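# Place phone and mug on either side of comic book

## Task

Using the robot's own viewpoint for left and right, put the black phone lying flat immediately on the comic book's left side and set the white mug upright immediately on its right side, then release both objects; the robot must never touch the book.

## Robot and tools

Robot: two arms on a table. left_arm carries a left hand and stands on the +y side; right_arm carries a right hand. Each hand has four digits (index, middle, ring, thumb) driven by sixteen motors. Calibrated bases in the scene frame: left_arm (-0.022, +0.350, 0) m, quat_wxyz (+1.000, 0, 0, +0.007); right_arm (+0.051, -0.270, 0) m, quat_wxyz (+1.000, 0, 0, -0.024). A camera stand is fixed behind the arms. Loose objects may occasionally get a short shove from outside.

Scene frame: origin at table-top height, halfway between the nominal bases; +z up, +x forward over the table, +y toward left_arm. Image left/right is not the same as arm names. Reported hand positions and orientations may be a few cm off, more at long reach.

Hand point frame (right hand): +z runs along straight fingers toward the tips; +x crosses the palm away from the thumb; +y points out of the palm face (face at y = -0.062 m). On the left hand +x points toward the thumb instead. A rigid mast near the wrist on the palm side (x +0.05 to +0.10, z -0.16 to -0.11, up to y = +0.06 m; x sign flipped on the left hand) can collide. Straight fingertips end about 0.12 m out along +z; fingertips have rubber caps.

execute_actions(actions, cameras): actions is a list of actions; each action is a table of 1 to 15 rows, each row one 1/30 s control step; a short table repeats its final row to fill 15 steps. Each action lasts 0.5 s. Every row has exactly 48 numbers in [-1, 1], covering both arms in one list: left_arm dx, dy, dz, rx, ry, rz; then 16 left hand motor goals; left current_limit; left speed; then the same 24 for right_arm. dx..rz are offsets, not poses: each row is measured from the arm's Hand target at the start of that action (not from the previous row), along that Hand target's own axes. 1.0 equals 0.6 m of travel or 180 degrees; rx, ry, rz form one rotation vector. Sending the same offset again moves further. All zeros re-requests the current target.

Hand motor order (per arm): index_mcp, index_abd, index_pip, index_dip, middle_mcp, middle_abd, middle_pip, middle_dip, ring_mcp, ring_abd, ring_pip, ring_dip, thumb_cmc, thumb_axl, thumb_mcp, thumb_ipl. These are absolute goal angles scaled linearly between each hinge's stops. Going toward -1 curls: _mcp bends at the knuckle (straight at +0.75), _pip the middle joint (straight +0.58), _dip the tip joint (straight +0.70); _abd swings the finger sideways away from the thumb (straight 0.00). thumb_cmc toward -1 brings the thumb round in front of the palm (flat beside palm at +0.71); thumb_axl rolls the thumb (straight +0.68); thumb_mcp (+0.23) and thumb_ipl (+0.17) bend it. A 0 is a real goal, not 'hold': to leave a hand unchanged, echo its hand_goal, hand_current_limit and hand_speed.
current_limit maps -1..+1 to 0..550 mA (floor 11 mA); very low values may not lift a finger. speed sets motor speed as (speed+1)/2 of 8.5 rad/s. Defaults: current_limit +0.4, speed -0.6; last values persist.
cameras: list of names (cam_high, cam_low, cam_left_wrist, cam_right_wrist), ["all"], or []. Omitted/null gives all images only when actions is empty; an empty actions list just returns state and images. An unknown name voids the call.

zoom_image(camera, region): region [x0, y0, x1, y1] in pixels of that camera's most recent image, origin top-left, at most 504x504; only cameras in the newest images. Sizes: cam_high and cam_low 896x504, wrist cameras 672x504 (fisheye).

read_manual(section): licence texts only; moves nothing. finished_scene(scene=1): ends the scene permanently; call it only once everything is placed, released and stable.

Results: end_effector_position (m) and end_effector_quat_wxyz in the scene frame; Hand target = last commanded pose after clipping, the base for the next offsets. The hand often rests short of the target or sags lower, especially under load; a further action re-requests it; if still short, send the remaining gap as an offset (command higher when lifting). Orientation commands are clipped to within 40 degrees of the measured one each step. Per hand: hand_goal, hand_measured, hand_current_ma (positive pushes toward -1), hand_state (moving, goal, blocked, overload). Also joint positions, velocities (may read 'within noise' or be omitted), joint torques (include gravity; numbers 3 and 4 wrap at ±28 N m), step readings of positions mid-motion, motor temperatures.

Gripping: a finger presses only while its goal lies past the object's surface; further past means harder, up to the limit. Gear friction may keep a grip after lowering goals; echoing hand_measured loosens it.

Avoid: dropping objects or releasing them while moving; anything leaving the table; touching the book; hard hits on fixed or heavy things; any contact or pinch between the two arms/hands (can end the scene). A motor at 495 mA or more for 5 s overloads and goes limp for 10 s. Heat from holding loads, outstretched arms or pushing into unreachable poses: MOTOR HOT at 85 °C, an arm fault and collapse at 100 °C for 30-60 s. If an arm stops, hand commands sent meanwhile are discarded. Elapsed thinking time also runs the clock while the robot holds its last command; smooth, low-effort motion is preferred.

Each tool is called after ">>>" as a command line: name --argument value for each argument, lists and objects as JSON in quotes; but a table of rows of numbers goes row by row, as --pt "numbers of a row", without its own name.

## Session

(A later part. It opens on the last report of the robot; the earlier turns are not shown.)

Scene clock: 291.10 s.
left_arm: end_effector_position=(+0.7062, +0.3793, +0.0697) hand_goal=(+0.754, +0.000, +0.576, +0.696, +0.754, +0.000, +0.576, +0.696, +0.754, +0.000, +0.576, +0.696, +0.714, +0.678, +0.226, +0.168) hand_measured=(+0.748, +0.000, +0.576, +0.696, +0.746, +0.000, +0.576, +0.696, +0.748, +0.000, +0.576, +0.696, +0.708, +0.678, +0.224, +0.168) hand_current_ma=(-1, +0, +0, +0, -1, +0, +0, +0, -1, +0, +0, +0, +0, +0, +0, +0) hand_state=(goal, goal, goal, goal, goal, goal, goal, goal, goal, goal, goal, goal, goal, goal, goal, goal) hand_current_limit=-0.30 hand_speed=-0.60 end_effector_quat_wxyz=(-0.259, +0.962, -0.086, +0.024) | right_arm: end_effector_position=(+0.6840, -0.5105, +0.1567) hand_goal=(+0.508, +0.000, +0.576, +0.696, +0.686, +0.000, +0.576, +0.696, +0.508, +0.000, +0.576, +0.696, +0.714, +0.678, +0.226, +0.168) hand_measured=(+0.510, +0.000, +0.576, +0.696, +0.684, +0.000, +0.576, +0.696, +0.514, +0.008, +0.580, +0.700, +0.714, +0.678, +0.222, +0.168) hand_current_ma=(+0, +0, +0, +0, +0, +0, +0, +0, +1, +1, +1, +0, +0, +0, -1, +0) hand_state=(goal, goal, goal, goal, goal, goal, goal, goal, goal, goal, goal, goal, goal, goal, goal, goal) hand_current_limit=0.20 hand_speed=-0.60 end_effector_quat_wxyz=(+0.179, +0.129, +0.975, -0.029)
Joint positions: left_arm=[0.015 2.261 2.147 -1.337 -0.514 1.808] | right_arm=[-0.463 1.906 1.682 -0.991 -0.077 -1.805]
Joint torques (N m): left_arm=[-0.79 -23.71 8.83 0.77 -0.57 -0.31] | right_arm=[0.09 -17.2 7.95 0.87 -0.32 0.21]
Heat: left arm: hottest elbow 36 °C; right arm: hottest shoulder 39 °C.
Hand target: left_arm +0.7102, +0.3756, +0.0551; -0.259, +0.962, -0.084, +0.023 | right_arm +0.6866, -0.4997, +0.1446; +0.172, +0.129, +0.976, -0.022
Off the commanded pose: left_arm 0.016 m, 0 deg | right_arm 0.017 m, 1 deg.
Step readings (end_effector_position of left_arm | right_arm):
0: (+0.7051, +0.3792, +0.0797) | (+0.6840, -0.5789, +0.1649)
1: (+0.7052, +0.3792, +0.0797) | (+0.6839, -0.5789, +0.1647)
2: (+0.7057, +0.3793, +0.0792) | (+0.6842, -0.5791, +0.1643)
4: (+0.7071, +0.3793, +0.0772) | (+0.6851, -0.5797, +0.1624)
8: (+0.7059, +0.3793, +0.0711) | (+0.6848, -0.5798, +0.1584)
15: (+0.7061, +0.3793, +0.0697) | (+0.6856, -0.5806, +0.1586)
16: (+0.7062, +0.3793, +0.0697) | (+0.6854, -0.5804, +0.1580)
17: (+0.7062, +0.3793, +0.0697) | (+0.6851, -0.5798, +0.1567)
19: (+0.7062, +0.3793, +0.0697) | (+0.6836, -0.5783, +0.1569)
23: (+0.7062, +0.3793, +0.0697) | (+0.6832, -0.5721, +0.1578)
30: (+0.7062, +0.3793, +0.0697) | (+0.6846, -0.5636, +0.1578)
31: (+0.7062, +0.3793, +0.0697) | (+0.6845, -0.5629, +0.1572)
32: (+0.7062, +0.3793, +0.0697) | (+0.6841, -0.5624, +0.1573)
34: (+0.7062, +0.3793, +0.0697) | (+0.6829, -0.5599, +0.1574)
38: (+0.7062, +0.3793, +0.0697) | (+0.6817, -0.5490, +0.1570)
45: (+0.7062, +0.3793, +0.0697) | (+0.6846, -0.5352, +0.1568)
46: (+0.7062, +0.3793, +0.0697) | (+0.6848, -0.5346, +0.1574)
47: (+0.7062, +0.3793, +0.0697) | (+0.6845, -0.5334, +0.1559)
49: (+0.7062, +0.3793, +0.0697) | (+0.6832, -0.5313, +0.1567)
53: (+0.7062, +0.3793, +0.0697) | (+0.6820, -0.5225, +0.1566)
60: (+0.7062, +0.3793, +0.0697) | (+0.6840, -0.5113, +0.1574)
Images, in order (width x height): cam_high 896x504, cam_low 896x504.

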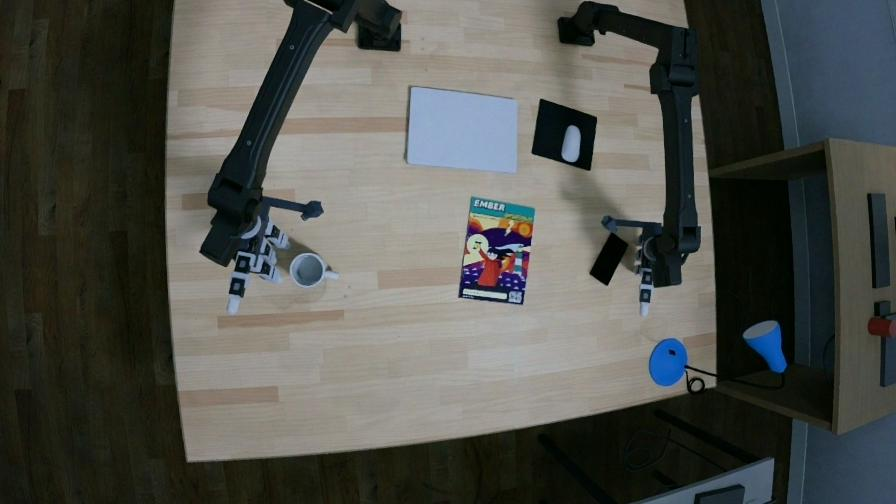

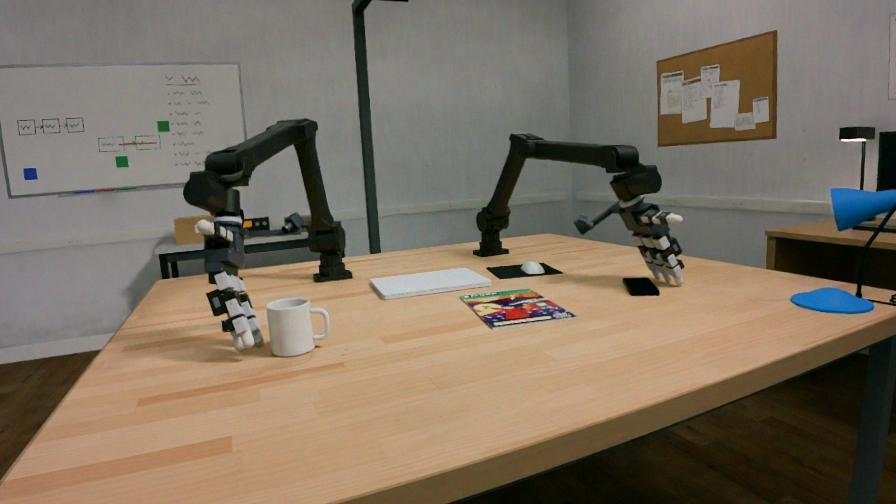

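>>> execute_actions --actions '[[[0,0.0083,0.0144,0,0,0,0.754,0,0.576,0.696,0.754,0,0.576,0.696,0.754,0,0.576,0.696,0.714,0.678,0.226,0.168,-0.3,-0.6,-0.0068,0,-0.0188,0,0,0,0.507,0,0.576,0.696,0.685,0,0.576,0.696,0.507,0,0.576,0.696,0.714,0.678,0.226,0.168,0.2,-0.6]],[[0,0,0,0,0,0,0.754,0,0.576,0.696,0.754,0,0.576,0.696,0.754,0,0.576,0.696,0.714,0.678,0.226,0.168,-0.3,-0.6,0,0,0,0,0,0,0.507,0,0.576,0.696,0.685,0,0.576,0.696,0.507,0,0.576,0.696,0.714,0.678,0.226,0.168,0.2,-0.6]]]' --cameras '["cam_low"]'

>>> zoom_image --camera "cam_low" --region '[600, 220, 710, 310]'

>>> zoom_image --camera "cam_low" --region '[180, 260, 350, 380]'

Scene clock: 305.00 s.
left_arm: end_effector_position=(+0.7078, +0.3784, +0.0662) hand_goal=(+0.754, +0.000, +0.576, +0.696, +0.754, +0.000, +0.576, +0.696, +0.754, +0.000, +0.576, +0.696, +0.714, +0.678, +0.226, +0.168) hand_measured=(+0.748, +0.000, +0.576, +0.696, +0.746, +0.000, +0.576, +0.696, +0.752, -0.004, +0.576, +0.696, +0.708, +0.678, +0.224, +0.168) hand_current_ma=(-1, +0, +0, +0, -1, +0, +0, +0, +0, +0, +0, +0, +0, +0, +0, +0) hand_state=(goal, goal, goal, goal, goal, goal, goal, goal, goal, goal, goal, goal, goal, goal, goal, goal) hand_current_limit=-0.30 hand_speed=-0.60 end_effector_quat_wxyz=(-0.260, +0.961, -0.085, +0.028) | right_arm: end_effector_position=(+0.6834, -0.5101, +0.1564) hand_goal=(+0.508, +0.000, +0.576, +0.696, +0.686, +0.000, +0.576, +0.696, +0.508, +0.000, +0.576, +0.696, +0.714, +0.678, +0.226, +0.168) hand_measured=(+0.510, +0.000, +0.576, +0.696, +0.684, +0.000, +0.576, +0.696, +0.516, +0.016, +0.580, +0.700, +0.714, +0.678, +0.222, +0.168) hand_current_ma=(+0, +0, +0, +0, +0, +0, +0, +0, +2, +5, +1, +0, +0, +0, -1, +0) hand_state=(goal, goal, goal, goal, goal, goal, goal, goal, goal, goal, goal, goal, goal, goal, goal, goal) hand_current_limit=0.20 hand_speed=-0.60 end_effector_quat_wxyz=(+0.177, +0.131, +0.975, -0.028)
Joint positions: left_arm=[0.014 2.261 2.137 -1.319 -0.515 1.808] | right_arm=[-0.463 1.906 1.682 -0.995 -0.077 -1.802]
Joint torques (N m): left_arm=[-0.56 -23.36 8.09 1.03 -0.56 -0.24] | right_arm=[0.44 -18.2 9.81 -0.17 -0.28 0.18]
Heat: left arm: hottest elbow 36 °C; right arm: hottest shoulder 38 °C.
Hand target: left_arm +0.7101, +0.3756, +0.0450; -0.259, +0.962, -0.084, +0.023 | right_arm +0.6865, -0.4997, +0.1565; +0.172, +0.129, +0.976, -0.022
Off the commanded pose: left_arm 0.021 m, 1 deg | right_arm 0.011 m, 1 deg.
Step readings (end_effector_position of left_arm | right_arm):
0: (+0.7062, +0.3793, +0.0697) | (+0.6840, -0.5105, +0.1567)
1: (+0.7062, +0.3793, +0.0697) | (+0.6840, -0.5105, +0.1567)
2: (+0.7065, +0.3793, +0.0693) | (+0.6840, -0.5105, +0.1567)
4: (+0.7073, +0.3793, +0.0680) | (+0.6839, -0.5104, +0.1566)
8: (+0.7077, +0.3786, +0.0665) | (+0.6835, -0.5102, +0.1564)
15: (+0.7078, +0.3784, +0.0662) | (+0.6834, -0.5101, +0.1564)
16: (+0.7078, +0.3784, +0.0662) | (+0.6834, -0.5101, +0.1564)
17: (+0.7078, +0.3784, +0.0662) | (+0.6834, -0.5101, +0.1564)
19: (+0.7078, +0.3784, +0.0662) | (+0.6834, -0.5101, +0.1564)
23: (+0.7078, +0.3784, +0.0662) | (+0.6834, -0.5101, +0.1564)
30: (+0.7078, +0.3784, +0.0662) | (+0.6834, -0.5101, +0.1564)
Images, in order (width x height): cam_low 896x504.

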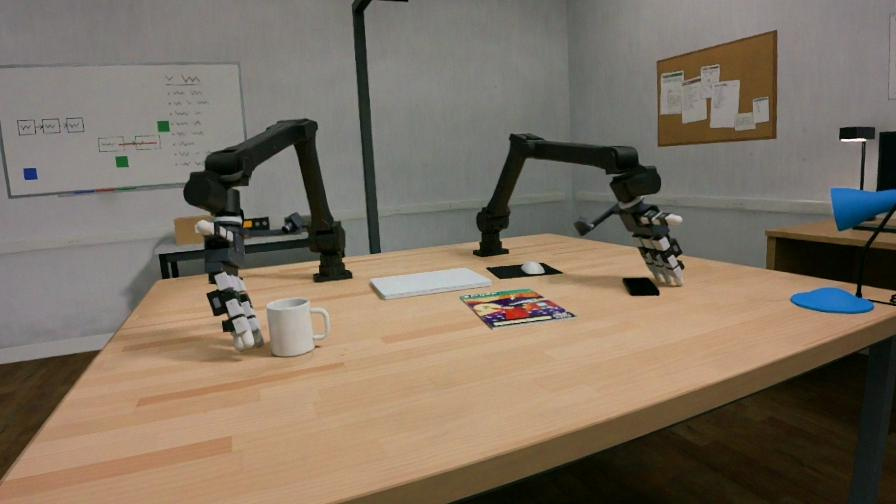

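Scaled by 4.582 from the camera's 896x504 image, which has a finer 1280x720 frame.

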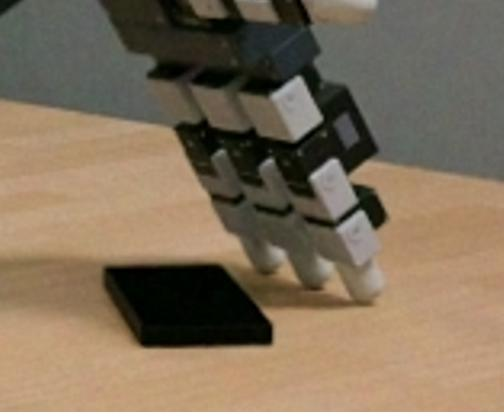

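Scaled by 2.965 from the camera's 896x504 image, which has a finer 1280x720 frame.

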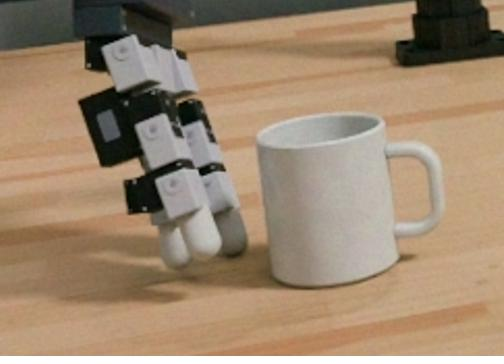

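>>> execute_actions --actions '[[[0,-0.0083,-0.0144,0,0,0,0.754,0,0.576,0.696,0.754,0,0.576,0.696,0.754,0,0.576,0.696,0.714,0.678,0.226,0.168,-0.3,-0.6,-0.0068,0,-0.0188,0,0,0,0.507,0,0.576,0.696,0.685,0,0.576,0.696,0.507,0,0.576,0.696,0.714,0.678,0.226,0.168,0.2,-0.6]],[[0.0005,0.0358,-0.0207,0,0,0,0.754,0,0.576,0.696,0.754,0,0.576,0.696,0.754,0,0.576,0.696,0.714,0.678,0.226,0.168,-0.3,-0.6,0.0117,0.0398,-0.0042,0,0,0,0.507,0,0.576,0.696,0.685,0,0.576,0.696,0.507,0,0.576,0.696,0.714,0.678,0.226,0.168,0.2,-0.6]],[[0.0005,0.0358,-0.0207,0,0,0,0.754,0,0.576,0.696,0.754,0,0.576,0.696,0.754,0,0.576,0.696,0.714,0.678,0.226,0.168,-0.3,-0.6,0.0117,0.0398,-0.0042,0,0,0,0.507,0,0.576,0.696,0.685,0,0.576,0.696,0.507,0,0.576,0.696,0.714,0.678,0.226,0.168,0.2,-0.6]],[[0.0005,0.0358,-0.0207,0,0,0,0.754,0,0.576,0.696,0.754,0,0.576,0.696,0.754,0,0.576,0.696,0.714,0.678,0.226,0.168,-0.3,-0.6,0.0117,0.0398,-0.0042,0,0,0,0.507,0,0.576,0.696,0.685,0,0.576,0.696,0.507,0,0.576,0.696,0.714,0.678,0.226,0.168,0.2,-0.6]]]' --cameras '["cam_high","cam_low"]'

>>> zoom_image --camera "cam_low" --region '[600, 220, 710, 310]'

>>> zoom_image --camera "cam_low" --region '[180, 260, 350, 380]'

Scene clock: 323.90 s.
left_arm: end_effector_position=(+0.7035, +0.3180, +0.0619) hand_goal=(+0.754, +0.000, +0.576, +0.696, +0.754, +0.000, +0.576, +0.696, +0.754, +0.000, +0.576, +0.696, +0.714, +0.678, +0.226, +0.168) hand_measured=(+0.754, +0.000, +0.578, +0.696, +0.764, +0.000, +0.582, +0.700, +0.772, -0.002, +0.592, +0.702, +0.708, +0.678, +0.224, +0.168) hand_current_ma=(+0, +0, +0, +0, +2, +0, +1, +0, +6, +0, +4, +1, +0, +0, +0, +0) hand_state=(goal, goal, goal, goal, goal, goal, goal, goal, goal, goal, goal, goal, goal, goal, goal, goal) hand_current_limit=-0.30 hand_speed=-0.60 end_effector_quat_wxyz=(-0.266, +0.960, -0.080, +0.030) | right_arm: end_effector_position=(+0.6804, -0.4309, +0.1601) hand_goal=(+0.508, +0.000, +0.576, +0.696, +0.686, +0.000, +0.576, +0.696, +0.508, +0.000, +0.576, +0.696, +0.714, +0.678, +0.226, +0.168) hand_measured=(+0.524, +0.002, +0.586, +0.700, +0.684, +0.000, +0.576, +0.696, +0.512, +0.002, +0.580, +0.698, +0.714, +0.678, +0.222, +0.168) hand_current_ma=(+6, +0, +3, +1, +0, +0, +0, +0, +1, +0, +0, +0, +0, +0, -1, +0) hand_state=(goal, goal, goal, goal, goal, goal, goal, goal, goal, goal, goal, goal, goal, goal, goal, goal) hand_current_limit=0.20 hand_speed=-0.60 end_effector_quat_wxyz=(+0.161, +0.129, +0.978, -0.022)
Joint positions: left_arm=[-0.076 2.259 2.123 -1.356 -0.538 1.697] | right_arm=[-0.346 1.825 1.581 -1.003 -0.041 -1.696]
Joint torques (N m): left_arm=[-1.67 -25.58 8.03 -0.5 0 -0.36] | right_arm=[0.09 -18.55 8.68 1.02 -0.21 0.18]
Heat: left arm: hottest elbow 36 °C; right arm: hottest elbow 38 °C.
Hand target: left_arm +0.6981, +0.3021, +0.0550; -0.258, +0.962, -0.084, +0.023 | right_arm +0.6835, -0.4248, +0.1687; +0.172, +0.129, +0.976, -0.022
Off the commanded pose: left_arm 0.018 m, 1 deg | right_arm 0.011 m, 1 deg.
Step readings (end_effector_position of left_arm | right_arm):
0: (+0.7078, +0.3784, +0.0662) | (+0.6834, -0.5101, +0.1564)
1: (+0.7078, +0.3784, +0.0662) | (+0.6833, -0.5101, +0.1564)
2: (+0.7078, +0.3784, +0.0662) | (+0.6830, -0.5099, +0.1565)
4: (+0.7078, +0.3784, +0.0662) | (+0.6816, -0.5090, +0.1559)
8: (+0.7078, +0.3784, +0.0662) | (+0.6795, -0.5071, +0.1558)
15: (+0.7078, +0.3784, +0.0662) | (+0.6788, -0.5064, +0.1557)
16: (+0.7078, +0.3781, +0.0662) | (+0.6789, -0.5062, +0.1557)
17: (+0.7080, +0.3775, +0.0662) | (+0.6791, -0.5058, +0.1565)
19: (+0.7086, +0.3744, +0.0663) | (+0.6801, -0.5033, +0.1577)
23: (+0.7094, +0.3687, +0.0659) | (+0.6823, -0.4897, +0.1600)
30: (+0.7098, +0.3594, +0.0658) | (+0.6858, -0.4780, +0.1625)
31: (+0.7098, +0.3589, +0.0658) | (+0.6855, -0.4779, +0.1622)
32: (+0.7095, +0.3579, +0.0655) | (+0.6852, -0.4768, +0.1618)
34: (+0.7091, +0.3565, +0.0647) | (+0.6824, -0.4742, +0.1600)
38: (+0.7075, +0.3487, +0.0632) | (+0.6792, -0.4672, +0.1604)
45: (+0.7066, +0.3390, +0.0628) | (+0.6808, -0.4581, +0.1607)
46: (+0.7066, +0.3390, +0.0628) | (+0.6808, -0.4579, +0.1606)
47: (+0.7067, +0.3384, +0.0628) | (+0.6806, -0.4575, +0.1602)
49: (+0.7064, +0.3374, +0.0625) | (+0.6796, -0.4551, +0.1596)
53: (+0.7046, +0.3303, +0.0615) | (+0.6776, -0.4440, +0.1601)
60: (+0.7033, +0.3185, +0.0616) | (+0.6803, -0.4308, +0.1601)
Images, in order (width x height): cam_high 896x504, cam_low 896x504.

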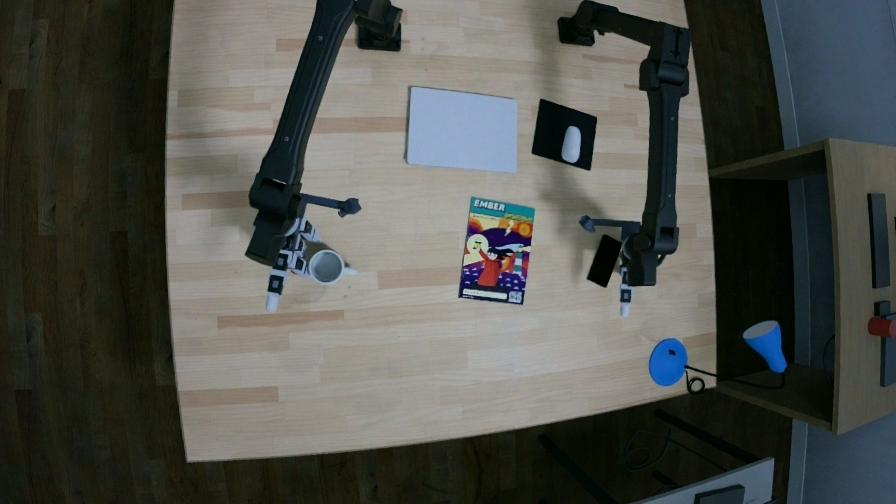

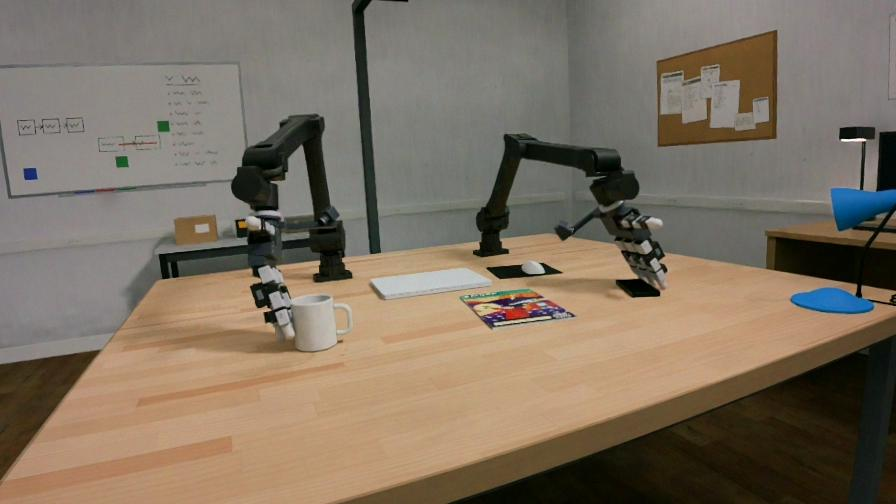

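Scaled by 4.582 from the camera's 896x504 image, which has a finer 1280x720 frame.

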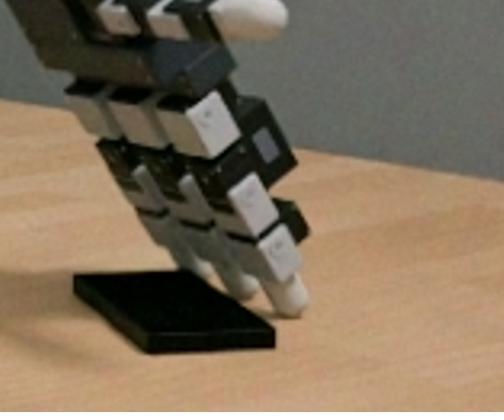

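Scaled by 2.965 from the camera's 896x504 image, which has a finer 1280x720 frame.

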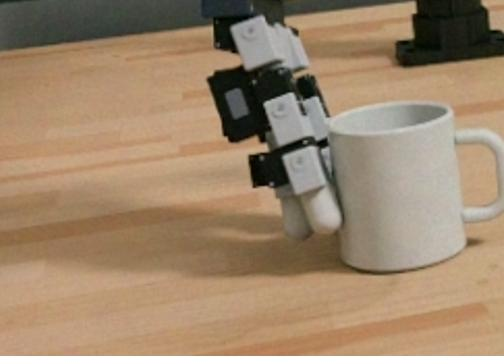

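>>> execute_actions --actions '[[[0.0005,0.0358,-0.0207,0,0,0,0.754,0,0.576,0.696,0.754,0,0.576,0.696,0.754,0,0.576,0.696,0.714,0.678,0.226,0.168,-0.3,-0.6,0.0117,0.0398,-0.0042,0,0,0,0.507,0,0.576,0.696,0.685,0,0.576,0.696,0.507,0,0.576,0.696,0.714,0.678,0.226,0.168,0.2,-0.6]],[[0.0005,0.0358,-0.0207,0,0,0,0.754,0,0.576,0.696,0.754,0,0.576,0.696,0.754,0,0.576,0.696,0.714,0.678,0.226,0.168,-0.3,-0.6,0.0117,0.0398,-0.0042,0,0,0,0.507,0,0.576,0.696,0.685,0,0.576,0.696,0.507,0,0.576,0.696,0.714,0.678,0.226,0.168,0.2,-0.6]],[[0.0005,0.0358,-0.0207,0,0,0,0.754,0,0.576,0.696,0.754,0,0.576,0.696,0.754,0,0.576,0.696,0.714,0.678,0.226,0.168,-0.3,-0.6,0.0117,0.0398,-0.0042,0,0,0,0.507,0,0.576,0.696,0.685,0,0.576,0.696,0.507,0,0.576,0.696,0.714,0.678,0.226,0.168,0.2,-0.6]],[[0.0005,0.0358,-0.0207,0,0,0,0.754,0,0.576,0.696,0.754,0,0.576,0.696,0.754,0,0.576,0.696,0.714,0.678,0.226,0.168,-0.3,-0.6,0.0117,0.0398,-0.0042,0,0,0,0.507,0,0.576,0.696,0.685,0,0.576,0.696,0.507,0,0.576,0.696,0.714,0.678,0.226,0.168,0.2,-0.6]]]' --cameras '["cam_high","cam_low"]'

>>> zoom_image --camera "cam_low" --region '[560, 210, 700, 310]'

>>> zoom_image --camera "cam_low" --region '[260, 240, 460, 380]'

Scene clock: 332.77 s.
left_arm: end_effector_position=(+0.6815, +0.2193, +0.0615) hand_goal=(+0.754, +0.000, +0.576, +0.696, +0.754, +0.000, +0.576, +0.696, +0.754, +0.000, +0.576, +0.696, +0.714, +0.678, +0.226, +0.168) hand_measured=(+0.760, +0.000, +0.580, +0.698, +0.768, +0.002, +0.584, +0.700, +0.774, +0.004, +0.594, +0.704, +0.708, +0.678, +0.224, +0.168) hand_current_ma=(+1, +0, +0, +0, +3, +0, +1, +0, +7, +0, +5, +1, +0, +0, +0, +0) hand_state=(goal, goal, goal, goal, goal, goal, goal, goal, goal, goal, goal, goal, goal, goal, goal, goal) hand_current_limit=-0.30 hand_speed=-0.60 end_effector_quat_wxyz=(-0.266, +0.960, -0.082, +0.026) | right_arm: end_effector_position=(+0.6768, -0.3308, +0.1596) hand_goal=(+0.508, +0.000, +0.576, +0.696, +0.686, +0.000, +0.576, +0.696, +0.508, +0.000, +0.576, +0.696, +0.714, +0.678, +0.226, +0.168) hand_measured=(+0.524, +0.002, +0.586, +0.702, +0.684, +0.000, +0.576, +0.696, +0.512, +0.002, +0.580, +0.698, +0.716, +0.678, +0.222, +0.168) hand_current_ma=(+8, +0, +3, +1, +0, +0, +0, +0, +1, +0, +0, +0, +0, +0, -1, +0) hand_state=(goal, goal, goal, goal, goal, goal, goal, goal, goal, goal, goal, goal, goal, goal, goal, goal) hand_current_limit=0.20 hand_speed=-0.60 end_effector_quat_wxyz=(+0.160, +0.129, +0.978, -0.023)
Joint positions: left_arm=[-0.221 2.259 2.123 -1.45 -0.541 1.528] | right_arm=[-0.177 1.739 1.461 -0.968 0.016 -1.537]
Joint torques (N m): left_arm=[-1.32 -23.18 10.13 -0.68 0.04 -0.32] | right_arm=[0.21 -16.38 8.72 1.13 -0.06 0.21]
Heat: left arm: hottest elbow 35 °C; right arm: hottest elbow 38 °C.
Hand target: left_arm +0.6820, +0.2040, +0.0548; -0.259, +0.962, -0.084, +0.023 | right_arm +0.6793, -0.3247, +0.1687; +0.172, +0.128, +0.976, -0.022
Off the commanded pose: left_arm 0.017 m, 1 deg | right_arm 0.011 m, 1 deg.
Step readings (end_effector_position of left_arm | right_arm):
0: (+0.7035, +0.3180, +0.0619) | (+0.6804, -0.4309, +0.1602)
1: (+0.7034, +0.3180, +0.0619) | (+0.6803, -0.4306, +0.1598)
2: (+0.7034, +0.3175, +0.0619) | (+0.6801, -0.4302, +0.1595)
4: (+0.7031, +0.3157, +0.0619) | (+0.6791, -0.4282, +0.1590)
8: (+0.7014, +0.3073, +0.0618) | (+0.6771, -0.4179, +0.1593)
15: (+0.6996, +0.2923, +0.0617) | (+0.6792, -0.4059, +0.1594)
16: (+0.6996, +0.2918, +0.0617) | (+0.6792, -0.4057, +0.1595)
17: (+0.6995, +0.2910, +0.0617) | (+0.6791, -0.4052, +0.1592)
19: (+0.6990, +0.2893, +0.0617) | (+0.6782, -0.4034, +0.1587)
23: (+0.6972, +0.2820, +0.0617) | (+0.6763, -0.3930, +0.1588)
30: (+0.6952, +0.2699, +0.0616) | (+0.6783, -0.3807, +0.1593)
31: (+0.6952, +0.2694, +0.0616) | (+0.6783, -0.3805, +0.1591)
32: (+0.6951, +0.2689, +0.0617) | (+0.6783, -0.3801, +0.1589)
34: (+0.6944, +0.2669, +0.0617) | (+0.6775, -0.3783, +0.1586)
38: (+0.6920, +0.2588, +0.0616) | (+0.6758, -0.3679, +0.1588)
45: (+0.6890, +0.2446, +0.0615) | (+0.6775, -0.3557, +0.1593)
46: (+0.6888, +0.2438, +0.0615) | (+0.6775, -0.3555, +0.1591)
47: (+0.6887, +0.2430, +0.0615) | (+0.6774, -0.3552, +0.1590)
49: (+0.6878, +0.2411, +0.0615) | (+0.6769, -0.3533, +0.1586)
53: (+0.6850, +0.2334, +0.0615) | (+0.6753, -0.3428, +0.1589)
60: (+0.6816, +0.2202, +0.0615) | (+0.6766, -0.3307, +0.1591)
Images, in order (width x height): cam_high 896x504, cam_low 896x504.

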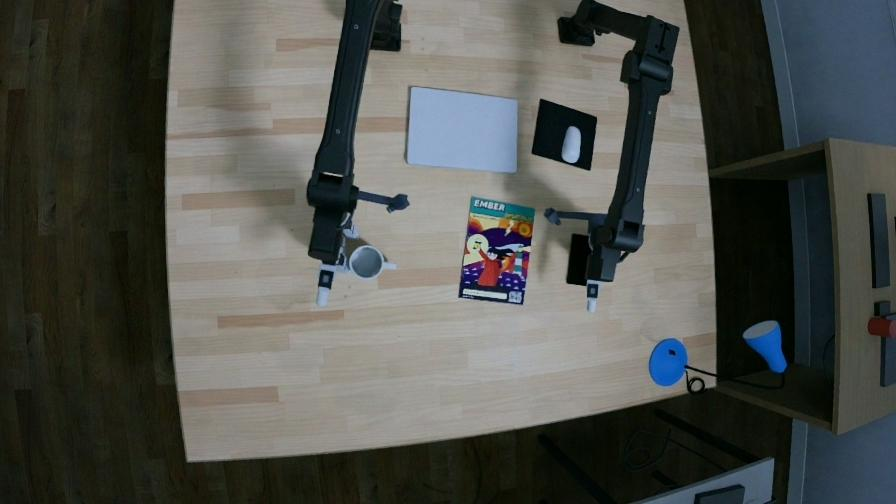

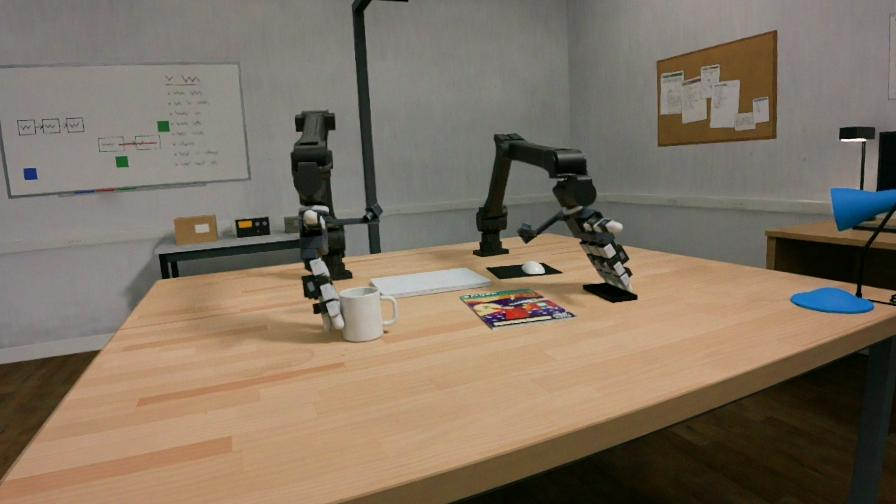

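Scaled by 3.600 from the camera's 896x504 image, which has a finer 1280x720 frame.

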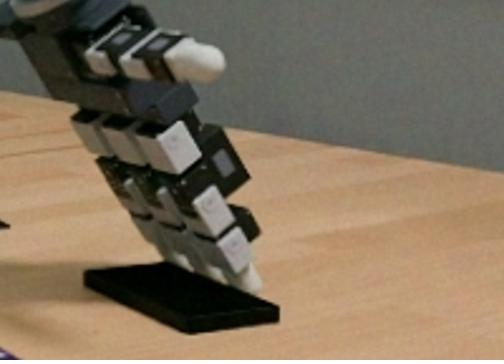

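Scaled by 2.520 from the camera's 896x504 image, which has a finer 1280x720 frame.

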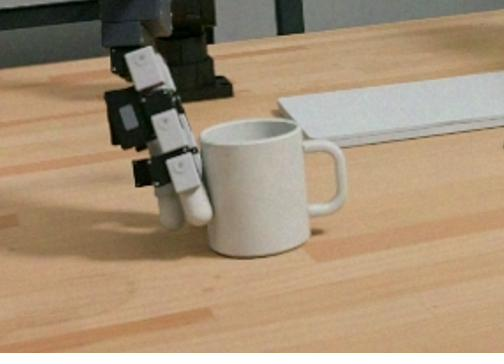

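>>> execute_actions --actions '[[[0.0005,0.0358,-0.0207,0,0,0,0.754,0,0.576,0.696,0.754,0,0.576,0.696,0.754,0,0.576,0.696,0.714,0.678,0.226,0.168,-0.3,-0.6,0.0117,0.0398,-0.0042,0,0,0,0.507,0,0.576,0.696,0.685,0,0.576,0.696,0.507,0,0.576,0.696,0.714,0.678,0.226,0.168,0.2,-0.6]],[[0.0005,0.0358,-0.0207,0,0,0,0.754,0,0.576,0.696,0.754,0,0.576,0.696,0.754,0,0.576,0.696,0.714,0.678,0.226,0.168,-0.3,-0.6,0.0117,0.0398,-0.0042,0,0,0,0.507,0,0.576,0.696,0.685,0,0.576,0.696,0.507,0,0.576,0.696,0.714,0.678,0.226,0.168,0.2,-0.6]],[[0.0005,0.0358,-0.0207,0,0,0,0.754,0,0.576,0.696,0.754,0,0.576,0.696,0.754,0,0.576,0.696,0.714,0.678,0.226,0.168,-0.3,-0.6,0.0117,0.0398,-0.0042,0,0,0,0.507,0,0.576,0.696,0.685,0,0.576,0.696,0.507,0,0.576,0.696,0.714,0.678,0.226,0.168,0.2,-0.6]],[[0.0005,0.0358,-0.0207,0,0,0,0.754,0,0.576,0.696,0.754,0,0.576,0.696,0.754,0,0.576,0.696,0.714,0.678,0.226,0.168,-0.3,-0.6,0.0117,0.0398,-0.0042,0,0,0,0.507,0,0.576,0.696,0.685,0,0.576,0.696,0.507,0,0.576,0.696,0.714,0.678,0.226,0.168,0.2,-0.6]]]' --cameras '["cam_high","cam_low"]'

>>> zoom_image --camera "cam_high" --region '[360, 180, 620, 330]'

>>> zoom_image --camera "cam_low" --region '[320, 210, 640, 360]'

Scene clock: 346.23 s.
left_arm: end_effector_position=(+0.6605, +0.1151, +0.0670) hand_goal=(+0.754, +0.000, +0.576, +0.696, +0.754, +0.000, +0.576, +0.696, +0.754, +0.000, +0.576, +0.696, +0.714, +0.678, +0.226, +0.168) hand_measured=(+0.750, +0.002, +0.578, +0.698, +0.750, +0.002, +0.578, +0.698, +0.756, +0.000, +0.582, +0.700, +0.708, +0.678, +0.224, +0.168) hand_current_ma=(+0, +0, +0, +0, +0, +0, +0, +0, +0, +0, +1, +0, +0, +0, +0, +0) hand_state=(goal, goal, goal, goal, goal, goal, goal, goal, goal, goal, goal, goal, goal, goal, goal, goal) hand_current_limit=-0.30 hand_speed=-0.60 end_effector_quat_wxyz=(-0.259, +0.962, -0.086, +0.026) | right_arm: end_effector_position=(+0.6741, -0.2310, +0.1600) hand_goal=(+0.508, +0.000, +0.576, +0.696, +0.686, +0.000, +0.576, +0.696, +0.508, +0.000, +0.576, +0.696, +0.714, +0.678, +0.226, +0.168) hand_measured=(+0.524, +0.000, +0.586, +0.702, +0.684, +0.000, +0.576, +0.696, +0.512, +0.002, +0.580, +0.698, +0.714, +0.678, +0.222, +0.168) hand_current_ma=(+7, +0, +3, +1, +0, +0, +0, +0, +0, +0, +0, +0, +0, +0, -1, +0) hand_state=(goal, goal, goal, goal, goal, goal, goal, goal, goal, goal, goal, goal, goal, goal, goal, goal) hand_current_limit=0.20 hand_speed=-0.60 end_effector_quat_wxyz=(+0.162, +0.128, +0.978, -0.025)
Joint positions: left_arm=[-0.369 2.311 2.229 -1.586 -0.519 1.367] | right_arm=[0.009 1.699 1.408 -0.961 0.079 -1.362]
Joint torques (N m): left_arm=[-0.03 -22.12 11.37 -0.64 -0.37 -0.32] | right_arm=[-0.03 -15.85 8.65 0.99 0.04 0.21]
Heat: left arm: hottest elbow 36 °C; right arm: hottest shoulder 38 °C.
Hand target: left_arm +0.6660, +0.1060, +0.0548; -0.259, +0.962, -0.084, +0.023 | right_arm +0.6752, -0.2248, +0.1687; +0.172, +0.128, +0.976, -0.022
Off the commanded pose: left_arm 0.016 m, 0 deg | right_arm 0.011 m, 1 deg.
Step readings (end_effector_position of left_arm | right_arm):
0: (+0.6815, +0.2193, +0.0615) | (+0.6768, -0.3308, +0.1596)
1: (+0.6815, +0.2193, +0.0615) | (+0.6769, -0.3306, +0.1596)
2: (+0.6814, +0.2191, +0.0615) | (+0.6768, -0.3302, +0.1594)
4: (+0.6805, +0.2176, +0.0615) | (+0.6762, -0.3284, +0.1590)
8: (+0.6770, +0.2095, +0.0614) | (+0.6749, -0.3182, +0.1591)
15: (+0.6729, +0.1938, +0.0625) | (+0.6760, -0.3057, +0.1594)
16: (+0.6726, +0.1927, +0.0626) | (+0.6761, -0.3055, +0.1597)
17: (+0.6725, +0.1915, +0.0632) | (+0.6760, -0.3052, +0.1594)
19: (+0.6716, +0.1887, +0.0645) | (+0.6756, -0.3035, +0.1590)
23: (+0.6690, +0.1785, +0.0657) | (+0.6745, -0.2931, +0.1594)
30: (+0.6668, +0.1647, +0.0657) | (+0.6753, -0.2807, +0.1596)
31: (+0.6666, +0.1633, +0.0656) | (+0.6754, -0.2806, +0.1596)
32: (+0.6663, +0.1616, +0.0657) | (+0.6753, -0.2802, +0.1595)
34: (+0.6661, +0.1586, +0.0660) | (+0.6750, -0.2785, +0.1592)
38: (+0.6659, +0.1529, +0.0659) | (+0.6740, -0.2683, +0.1594)
45: (+0.6639, +0.1420, +0.0661) | (+0.6744, -0.2558, +0.1596)
46: (+0.6638, +0.1412, +0.0660) | (+0.6745, -0.2556, +0.1596)
47: (+0.6637, +0.1403, +0.0660) | (+0.6747, -0.2553, +0.1598)
49: (+0.6638, +0.1377, +0.0663) | (+0.6746, -0.2535, +0.1593)
53: (+0.6628, +0.1296, +0.0660) | (+0.6738, -0.2434, +0.1595)
60: (+0.6602, +0.1166, +0.0662) | (+0.6739, -0.2309, +0.1599)
Images, in order (width x height): cam_high 896x504, cam_low 896x504.

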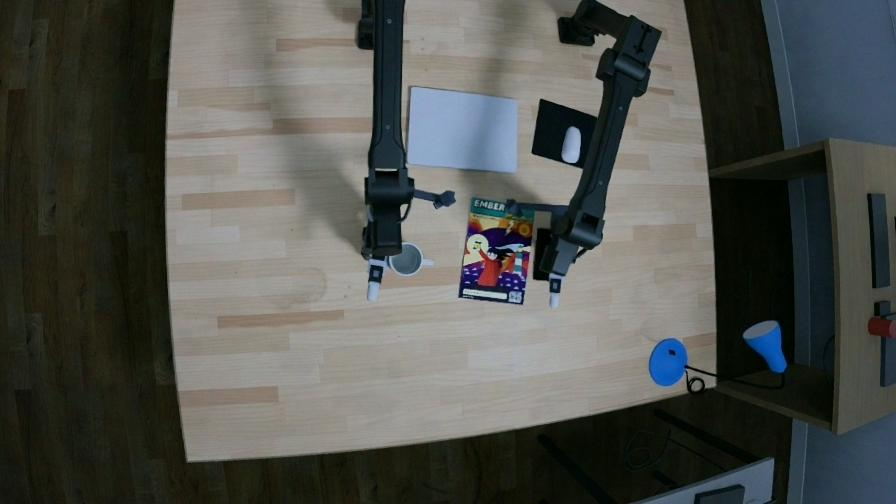

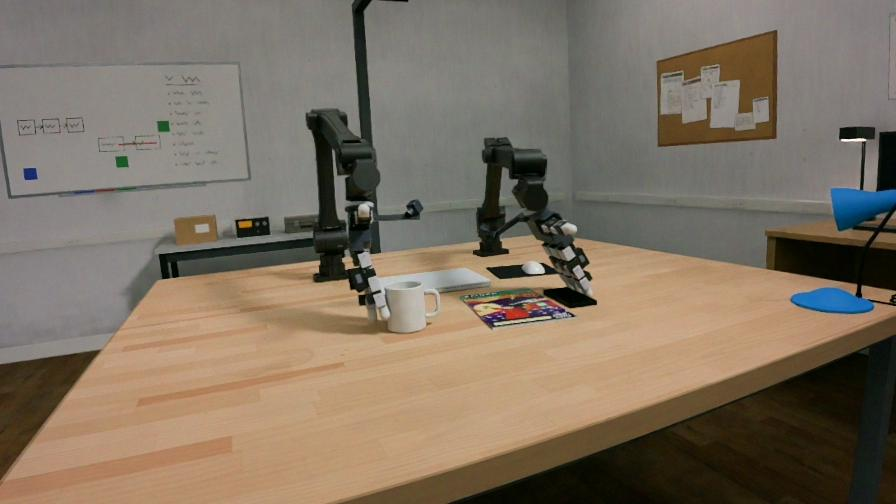

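Scaled by 1.938 from the camera's 896x504 image, which has a finer 1280x720 frame.

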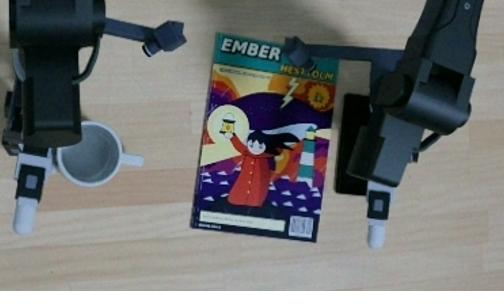

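Scaled by 1.575 from the camera's 896x504 image, which has a finer 1280x720 frame.

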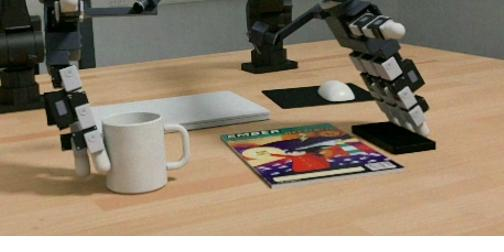

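>>> execute_actions --actions '[[[0,-0.0375,0.0023,0,0,0,0.754,0,0.576,0.696,0.754,0,0.576,0.696,0.754,0,0.576,0.696,0.714,0.678,0.226,0.168,-0.3,-0.6,0.0117,0.0398,-0.0042,0,0,0,0.507,0,0.576,0.696,0.685,0,0.576,0.696,0.507,0,0.576,0.696,0.714,0.678,0.226,0.168,0.2,-0.6]],[[-0.0116,-0.0985,-0.0393,0,0,0,0.754,0,0.576,0.696,0.754,0,0.576,0.696,0.754,0,0.576,0.696,0.714,0.678,0.226,0.168,-0.3,-0.6,0.0117,0.0398,-0.0042,0,0,0,0.507,0,0.576,0.696,0.685,0,0.576,0.696,0.507,0,0.576,0.696,0.714,0.678,0.226,0.168,0.2,-0.6]],[[-0.0116,-0.0985,-0.0393,0,0,0,0.754,0,0.576,0.696,0.754,0,0.576,0.696,0.754,0,0.576,0.696,0.714,0.678,0.226,0.168,-0.3,-0.6,0.0117,0.0398,-0.0042,0,0,0,0.507,0,0.576,0.696,0.685,0,0.576,0.696,0.507,0,0.576,0.696,0.714,0.678,0.226,0.168,0.2,-0.6]],[[-0.0116,-0.0985,-0.0393,0,0,0,0.754,0,0.576,0.696,0.754,0,0.576,0.696,0.754,0,0.576,0.696,0.714,0.678,0.226,0.168,-0.3,-0.6,0,0,0,0,0,0,0.507,0,0.576,0.696,0.685,0,0.576,0.696,0.507,0,0.576,0.696,0.714,0.678,0.226,0.168,0.2,-0.6]]]' --cameras '["cam_high","cam_low"]'

>>> zoom_image --camera "cam_high" --region '[360, 180, 620, 330]'

>>> zoom_image --camera "cam_low" --region '[320, 210, 640, 360]'

Scene clock: 363.10 s.
left_arm: end_effector_position=(+0.6660, +0.2503, +0.2012) hand_goal=(+0.754, +0.000, +0.576, +0.696, +0.754, +0.000, +0.576, +0.696, +0.754, +0.000, +0.576, +0.696, +0.714, +0.678, +0.226, +0.168) hand_measured=(+0.750, +0.002, +0.578, +0.698, +0.748, +0.002, +0.576, +0.698, +0.748, +0.002, +0.574, +0.696, +0.708, +0.678, +0.224, +0.168) hand_current_ma=(+0, +0, +0, +0, +0, +0, +0, +0, -1, +0, +0, +0, +0, +0, +0, +0) hand_state=(goal, goal, goal, goal, goal, goal, goal, goal, goal, goal, goal, goal, goal, goal, goal, goal) hand_current_limit=-0.30 hand_speed=-0.60 end_effector_quat_wxyz=(-0.257, +0.962, -0.081, +0.035) | right_arm: end_effector_position=(+0.6729, -0.1560, +0.1614) hand_goal=(+0.508, +0.000, +0.576, +0.696, +0.686, +0.000, +0.576, +0.696, +0.508, +0.000, +0.576, +0.696, +0.714, +0.678, +0.226, +0.168) hand_measured=(+0.522, +0.000, +0.586, +0.700, +0.684, +0.000, +0.576, +0.696, +0.512, +0.002, +0.580, +0.698, +0.714, +0.678, +0.222, +0.168) hand_current_ma=(+6, +0, +3, +1, +0, +0, +0, +0, +0, +0, +0, +0, +0, +0, -1, +0) hand_state=(goal, goal, goal, goal, goal, goal, goal, goal, goal, goal, goal, goal, goal, goal, goal, goal) hand_current_limit=0.20 hand_speed=-0.60 end_effector_quat_wxyz=(+0.168, +0.129, +0.977, -0.025)
Joint positions: left_arm=[-0.175 2.156 2.31 -1.693 -0.524 1.584] | right_arm=[0.153 1.696 1.405 -0.961 0.126 -1.226]
Joint torques (N m): left_arm=[-1.03 -23.88 11.26 -0.21 -0.49 -0.02] | right_arm=[0.26 -15.56 9.43 0.42 0.09 0.17]
Heat: left arm: hottest elbow 37 °C; right arm: hottest shoulder 38 °C.
Hand target: left_arm +0.6694, +0.2456, +0.2150; -0.258, +0.962, -0.084, +0.023 | right_arm +0.6721, -0.1497, +0.1688; +0.172, +0.128, +0.976, -0.022
Off the commanded pose: left_arm 0.015 m, 1 deg | right_arm 0.010 m, 1 deg.
joint sent to its limit (left arm) — joint 4 (wrist pitch), lower limit. The joint targets are off in orientation, not in position.
Step readings (end_effector_position of left_arm | right_arm):
0: (+0.6605, +0.1151, +0.0670) | (+0.6741, -0.2310, +0.1600)
1: (+0.6605, +0.1151, +0.0670) | (+0.6741, -0.2308, +0.1600)
2: (+0.6605, +0.1151, +0.0670) | (+0.6743, -0.2305, +0.1600)
4: (+0.6606, +0.1154, +0.0670) | (+0.6747, -0.2287, +0.1598)
8: (+0.6612, +0.1175, +0.0670) | (+0.6743, -0.2185, +0.1600)
15: (+0.6611, +0.1180, +0.0669) | (+0.6739, -0.2060, +0.1601)
16: (+0.6611, +0.1183, +0.0669) | (+0.6739, -0.2058, +0.1602)
17: (+0.6605, +0.1192, +0.0669) | (+0.6741, -0.2053, +0.1601)
19: (+0.6582, +0.1231, +0.0690) | (+0.6746, -0.2035, +0.1602)
23: (+0.6579, +0.1420, +0.0769) | (+0.6746, -0.1936, +0.1604)
30: (+0.6645, +0.1741, +0.0949) | (+0.6738, -0.1810, +0.1608)
31: (+0.6650, +0.1761, +0.0966) | (+0.6738, -0.1806, +0.1608)
32: (+0.6646, +0.1775, +0.0985) | (+0.6740, -0.1801, +0.1608)
34: (+0.6619, +0.1829, +0.1031) | (+0.6744, -0.1783, +0.1607)
38: (+0.6592, +0.1907, +0.1194) | (+0.6740, -0.1684, +0.1609)
45: (+0.6643, +0.2035, +0.1503) | (+0.6726, -0.1559, +0.1613)
46: (+0.6649, +0.2052, +0.1528) | (+0.6727, -0.1559, +0.1613)
47: (+0.6651, +0.2078, +0.1546) | (+0.6727, -0.1559, +0.1613)
49: (+0.6641, +0.2130, +0.1585) | (+0.6728, -0.1560, +0.1613)
53: (+0.6632, +0.2277, +0.1721) | (+0.6728, -0.1560, +0.1614)
60: (+0.6661, +0.2493, +0.1979) | (+0.6729, -0.1560, +0.1614)
Images, in order (width x height): cam_high 896x504, cam_low 896x504.

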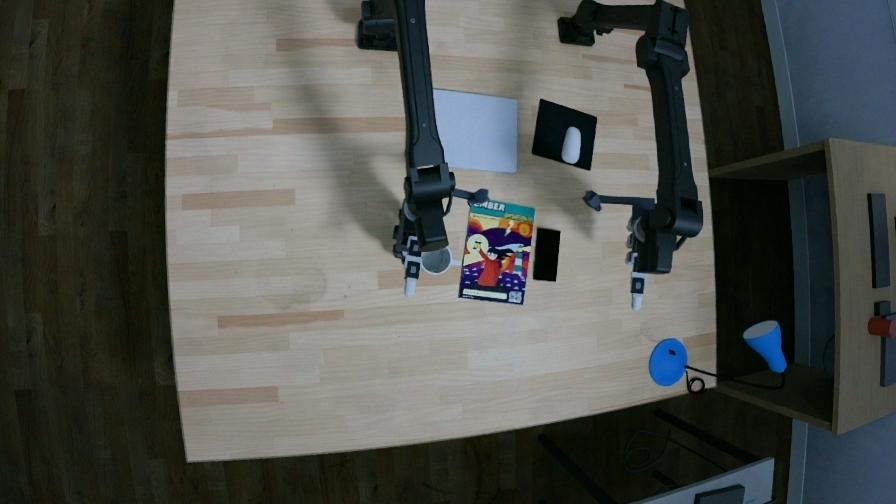

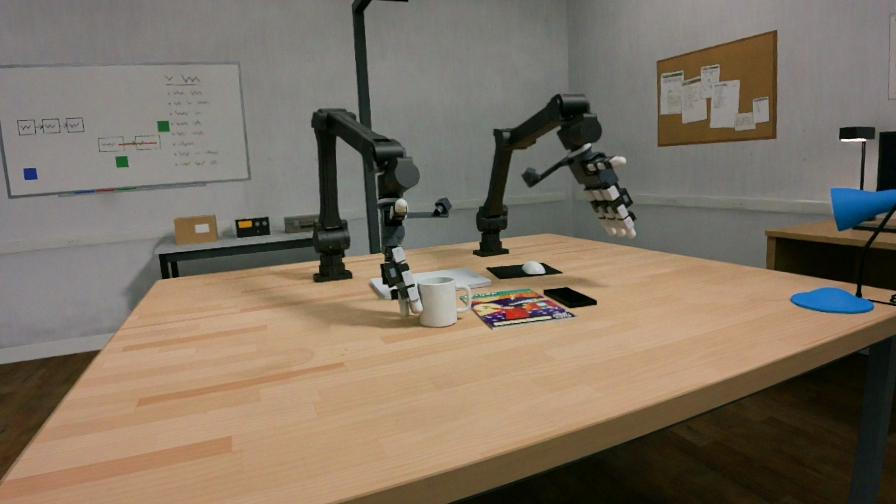

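Scaled by 1.938 from the camera's 896x504 image, which has a finer 1280x720 frame.

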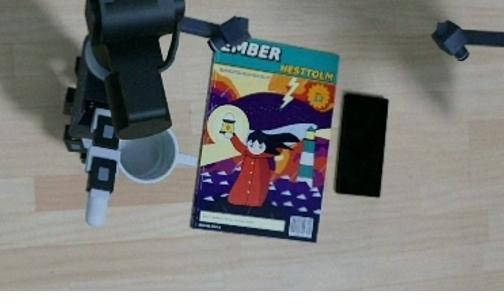

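Scaled by 1.575 from the camera's 896x504 image, which has a finer 1280x720 frame.

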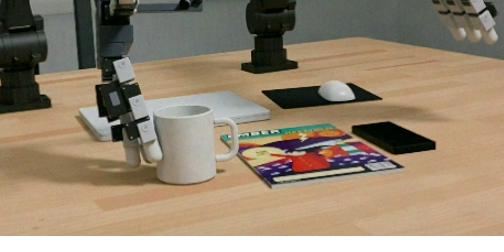

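>>> execute_actions --actions '[[[0,0,0,0,0,0,0.754,0,0.576,0.696,0.754,0,0.576,0.696,0.754,0,0.576,0.696,0.714,0.678,0.226,0.168,-0.3,-0.6,0.0047,0.0159,-0.0017,0,0,0,0.507,0,0.576,0.696,0.685,0,0.576,0.696,0.507,0,0.576,0.696,0.714,0.678,0.226,0.168,0.2,-0.6]],[[0,0,0,0,0,0,0.754,0,0.576,0.696,0.754,0,0.576,0.696,0.754,0,0.576,0.696,0.714,0.678,0.226,0.168,-0.3,-0.6,0,0,0,0,0,0,0.507,0,0.576,0.696,0.685,0,0.576,0.696,0.507,0,0.576,0.696,0.714,0.678,0.226,0.168,0.2,-0.6]],[[0,0,0,0,0,0,0.754,0,0.576,0.696,0.754,0,0.576,0.696,0.754,0,0.576,0.696,0.714,0.678,0.226,0.168,-0.3,-0.6,-0.0108,-0.0429,0.0039,0,0,0,0.507,0,0.576,0.696,0.685,0,0.576,0.696,0.507,0,0.576,0.696,0.714,0.678,0.226,0.168,0.2,-0.6]],[[0,0,0,0,0,0,0.754,0,0.576,0.696,0.754,0,0.576,0.696,0.754,0,0.576,0.696,0.714,0.678,0.226,0.168,-0.3,-0.6,-0.0162,-0.0644,0.0059,0,0,0,0.507,0,0.576,0.696,0.685,0,0.576,0.696,0.507,0,0.576,0.696,0.714,0.678,0.226,0.168,0.2,-0.6]],[[0,0,0,0,0,0,0.754,0,0.576,0.696,0.754,0,0.576,0.696,0.754,0,0.576,0.696,0.714,0.678,0.226,0.168,-0.3,-0.6,-0.0406,-0.0483,-0.0739,0,0,0,0.507,0,0.576,0.696,0.685,0,0.576,0.696,0.507,0,0.576,0.696,0.714,0.678,0.226,0.168,0.2,-0.6]],[[0,0,0,0,0,0,0.754,0,0.576,0.696,0.754,0,0.576,0.696,0.754,0,0.576,0.696,0.714,0.678,0.226,0.168,-0.3,-0.6,-0.0406,-0.0483,-0.0739,0,0,0,0.507,0,0.576,0.696,0.685,0,0.576,0.696,0.507,0,0.576,0.696,0.714,0.678,0.226,0.168,0.2,-0.6]]]' --cameras '["cam_high","cam_low"]'

>>> zoom_image --camera "cam_high" --region '[360, 180, 620, 330]'

>>> zoom_image --camera "cam_low" --region '[380, 250, 620, 360]'

Scene clock: 382.03 s.
left_arm: end_effector_position=(+0.6659, +0.2503, +0.2011) hand_goal=(+0.754, +0.000, +0.576, +0.696, +0.754, +0.000, +0.576, +0.696, +0.754, +0.000, +0.576, +0.696, +0.714, +0.678, +0.226, +0.168) hand_measured=(+0.750, +0.002, +0.578, +0.698, +0.748, +0.002, +0.576, +0.698, +0.748, +0.002, +0.574, +0.696, +0.708, +0.678, +0.224, +0.168) hand_current_ma=(+0, +0, +0, +0, +0, +0, +0, +0, -1, +0, +0, +0, +0, +0, +0, +0) hand_state=(goal, goal, goal, goal, goal, goal, goal, goal, goal, goal, goal, goal, goal, goal, goal, goal) hand_current_limit=-0.30 hand_speed=-0.60 end_effector_quat_wxyz=(-0.257, +0.962, -0.081, +0.035) | right_arm: end_effector_position=(+0.6612, -0.2647, +0.2477) hand_goal=(+0.508, +0.000, +0.576, +0.696, +0.686, +0.000, +0.576, +0.696, +0.508, +0.000, +0.576, +0.696, +0.714, +0.678, +0.226, +0.168) hand_measured=(+0.510, +0.000, +0.578, +0.698, +0.686, +0.000, +0.576, +0.696, +0.510, +0.002, +0.578, +0.698, +0.714, +0.678, +0.222, +0.168) hand_current_ma=(+0, +0, +0, +0, +0, +0, +0, +0, +0, +0, +0, +0, +0, +0, -1, +0) hand_state=(goal, goal, goal, goal, goal, goal, goal, goal, goal, goal, goal, goal, goal, goal, goal, goal) hand_current_limit=0.20 hand_speed=-0.60 end_effector_quat_wxyz=(+0.155, +0.133, +0.979, -0.023)
Joint positions: left_arm=[-0.175 2.156 2.31 -1.693 -0.524 1.586] | right_arm=[-0.058 1.636 1.564 -1.19 0.053 -1.416]
Joint torques (N m): left_arm=[-0.38 -23.77 11.62 -0.36 -0.5 -0.06] | right_arm=[-1.26 -13.74 13.55 0.1 -0.08 0.01]
Heat: left arm: hottest elbow 37 °C; right arm: hottest elbow 38 °C.
Hand target: left_arm +0.6693, +0.2456, +0.2149; -0.258, +0.962, -0.084, +0.023 | right_arm +0.6717, -0.2665, +0.2685; +0.172, +0.128, +0.976, -0.022
Off the commanded pose: left_arm 0.015 m, 1 deg | right_arm 0.023 m, 2 deg.
joint sent to its limit (left arm) — joint 4 (wrist pitch), lower limit. The joint targets are off in orientation, not in position.
Step readings (end_effector_position of left_arm | right_arm):
0: (+0.6659, +0.2503, +0.2011) | (+0.6729, -0.1560, +0.1614)
1: (+0.6659, +0.2503, +0.2011) | (+0.6729, -0.1560, +0.1614)
2: (+0.6659, +0.2503, +0.2011) | (+0.6729, -0.1558, +0.1614)
4: (+0.6659, +0.2503, +0.2011) | (+0.6730, -0.1552, +0.1614)
8: (+0.6659, +0.2503, +0.2011) | (+0.6729, -0.1536, +0.1612)
15: (+0.6659, +0.2503, +0.2011) | (+0.6727, -0.1512, +0.1614)
16: (+0.6659, +0.2503, +0.2011) | (+0.6727, -0.1512, +0.1614)
17: (+0.6659, +0.2503, +0.2011) | (+0.6728, -0.1512, +0.1614)
19: (+0.6659, +0.2503, +0.2011) | (+0.6728, -0.1513, +0.1614)
23: (+0.6659, +0.2503, +0.2011) | (+0.6727, -0.1513, +0.1613)
30: (+0.6659, +0.2503, +0.2011) | (+0.6727, -0.1513, +0.1613)
31: (+0.6659, +0.2503, +0.2011) | (+0.6727, -0.1513, +0.1613)
32: (+0.6659, +0.2503, +0.2011) | (+0.6727, -0.1512, +0.1614)
34: (+0.6659, +0.2503, +0.2011) | (+0.6726, -0.1521, +0.1614)
38: (+0.6659, +0.2503, +0.2011) | (+0.6729, -0.1572, +0.1616)
45: (+0.6659, +0.2503, +0.2011) | (+0.6728, -0.1609, +0.1618)
46: (+0.6659, +0.2503, +0.2011) | (+0.6728, -0.1612, +0.1618)
47: (+0.6659, +0.2503, +0.2011) | (+0.6727, -0.1636, +0.1619)
49: (+0.6659, +0.2503, +0.2011) | (+0.6713, -0.1672, +0.1619)
53: (+0.6659, +0.2503, +0.2011) | (+0.6714, -0.1905, +0.1615)
60: (+0.6659, +0.2503, +0.2011) | (+0.6723, -0.2101, +0.1613)
61: (+0.6659, +0.2503, +0.2011) | (+0.6721, -0.2096, +0.1616)
62: (+0.6659, +0.2503, +0.2011) | (+0.6708, -0.2094, +0.1619)
64: (+0.6659, +0.2503, +0.2011) | (+0.6642, -0.2105, +0.1628)
68: (+0.6659, +0.2503, +0.2011) | (+0.6559, -0.2210, +0.1723)
75: (+0.6659, +0.2503, +0.2011) | (+0.6608, -0.2352, +0.1957)
76: (+0.6659, +0.2503, +0.2011) | (+0.6610, -0.2351, +0.1972)
77: (+0.6659, +0.2503, +0.2011) | (+0.6602, -0.2359, +0.1993)
79: (+0.6659, +0.2503, +0.2011) | (+0.6569, -0.2375, +0.2053)
83: (+0.6659, +0.2503, +0.2011) | (+0.6598, -0.2511, +0.2269)
90: (+0.6659, +0.2503, +0.2011) | (+0.6632, -0.2656, +0.2483)
Images, in order (width x height): cam_high 896x504, cam_low 896x504.

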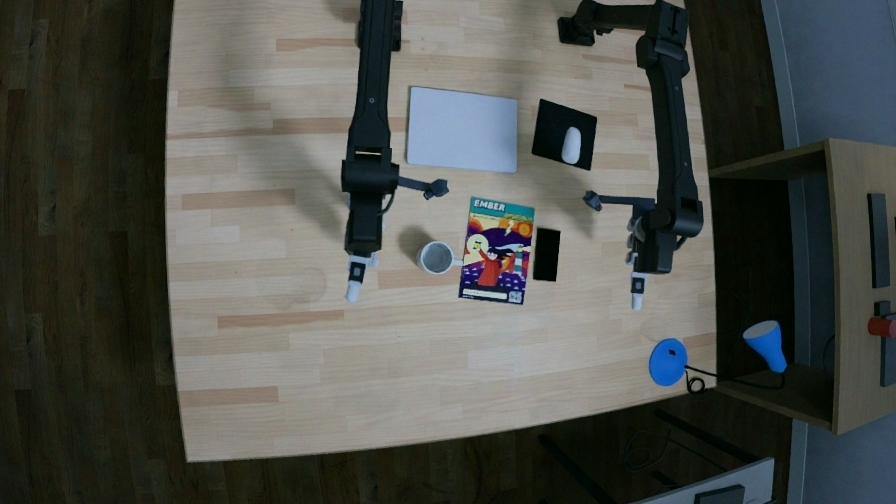

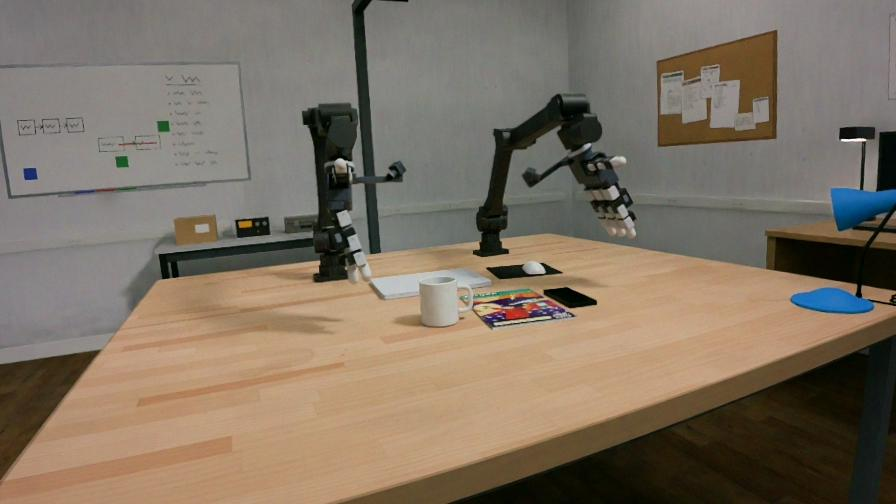

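Scaled by 1.938 from the camera's 896x504 image, which has a finer 1280x720 frame.

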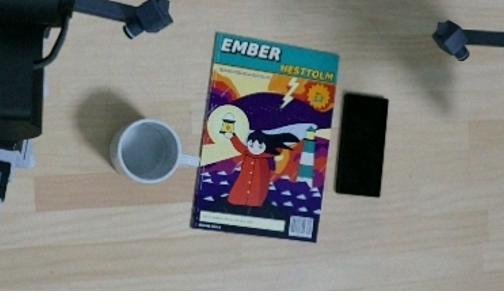

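Scaled by 2.100 from the camera's 896x504 image, which has a finer 1280x720 frame.

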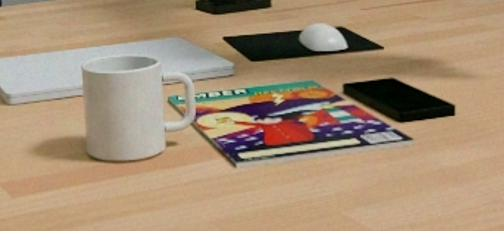

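>>> finished_scene

The scene is finished: the task was done.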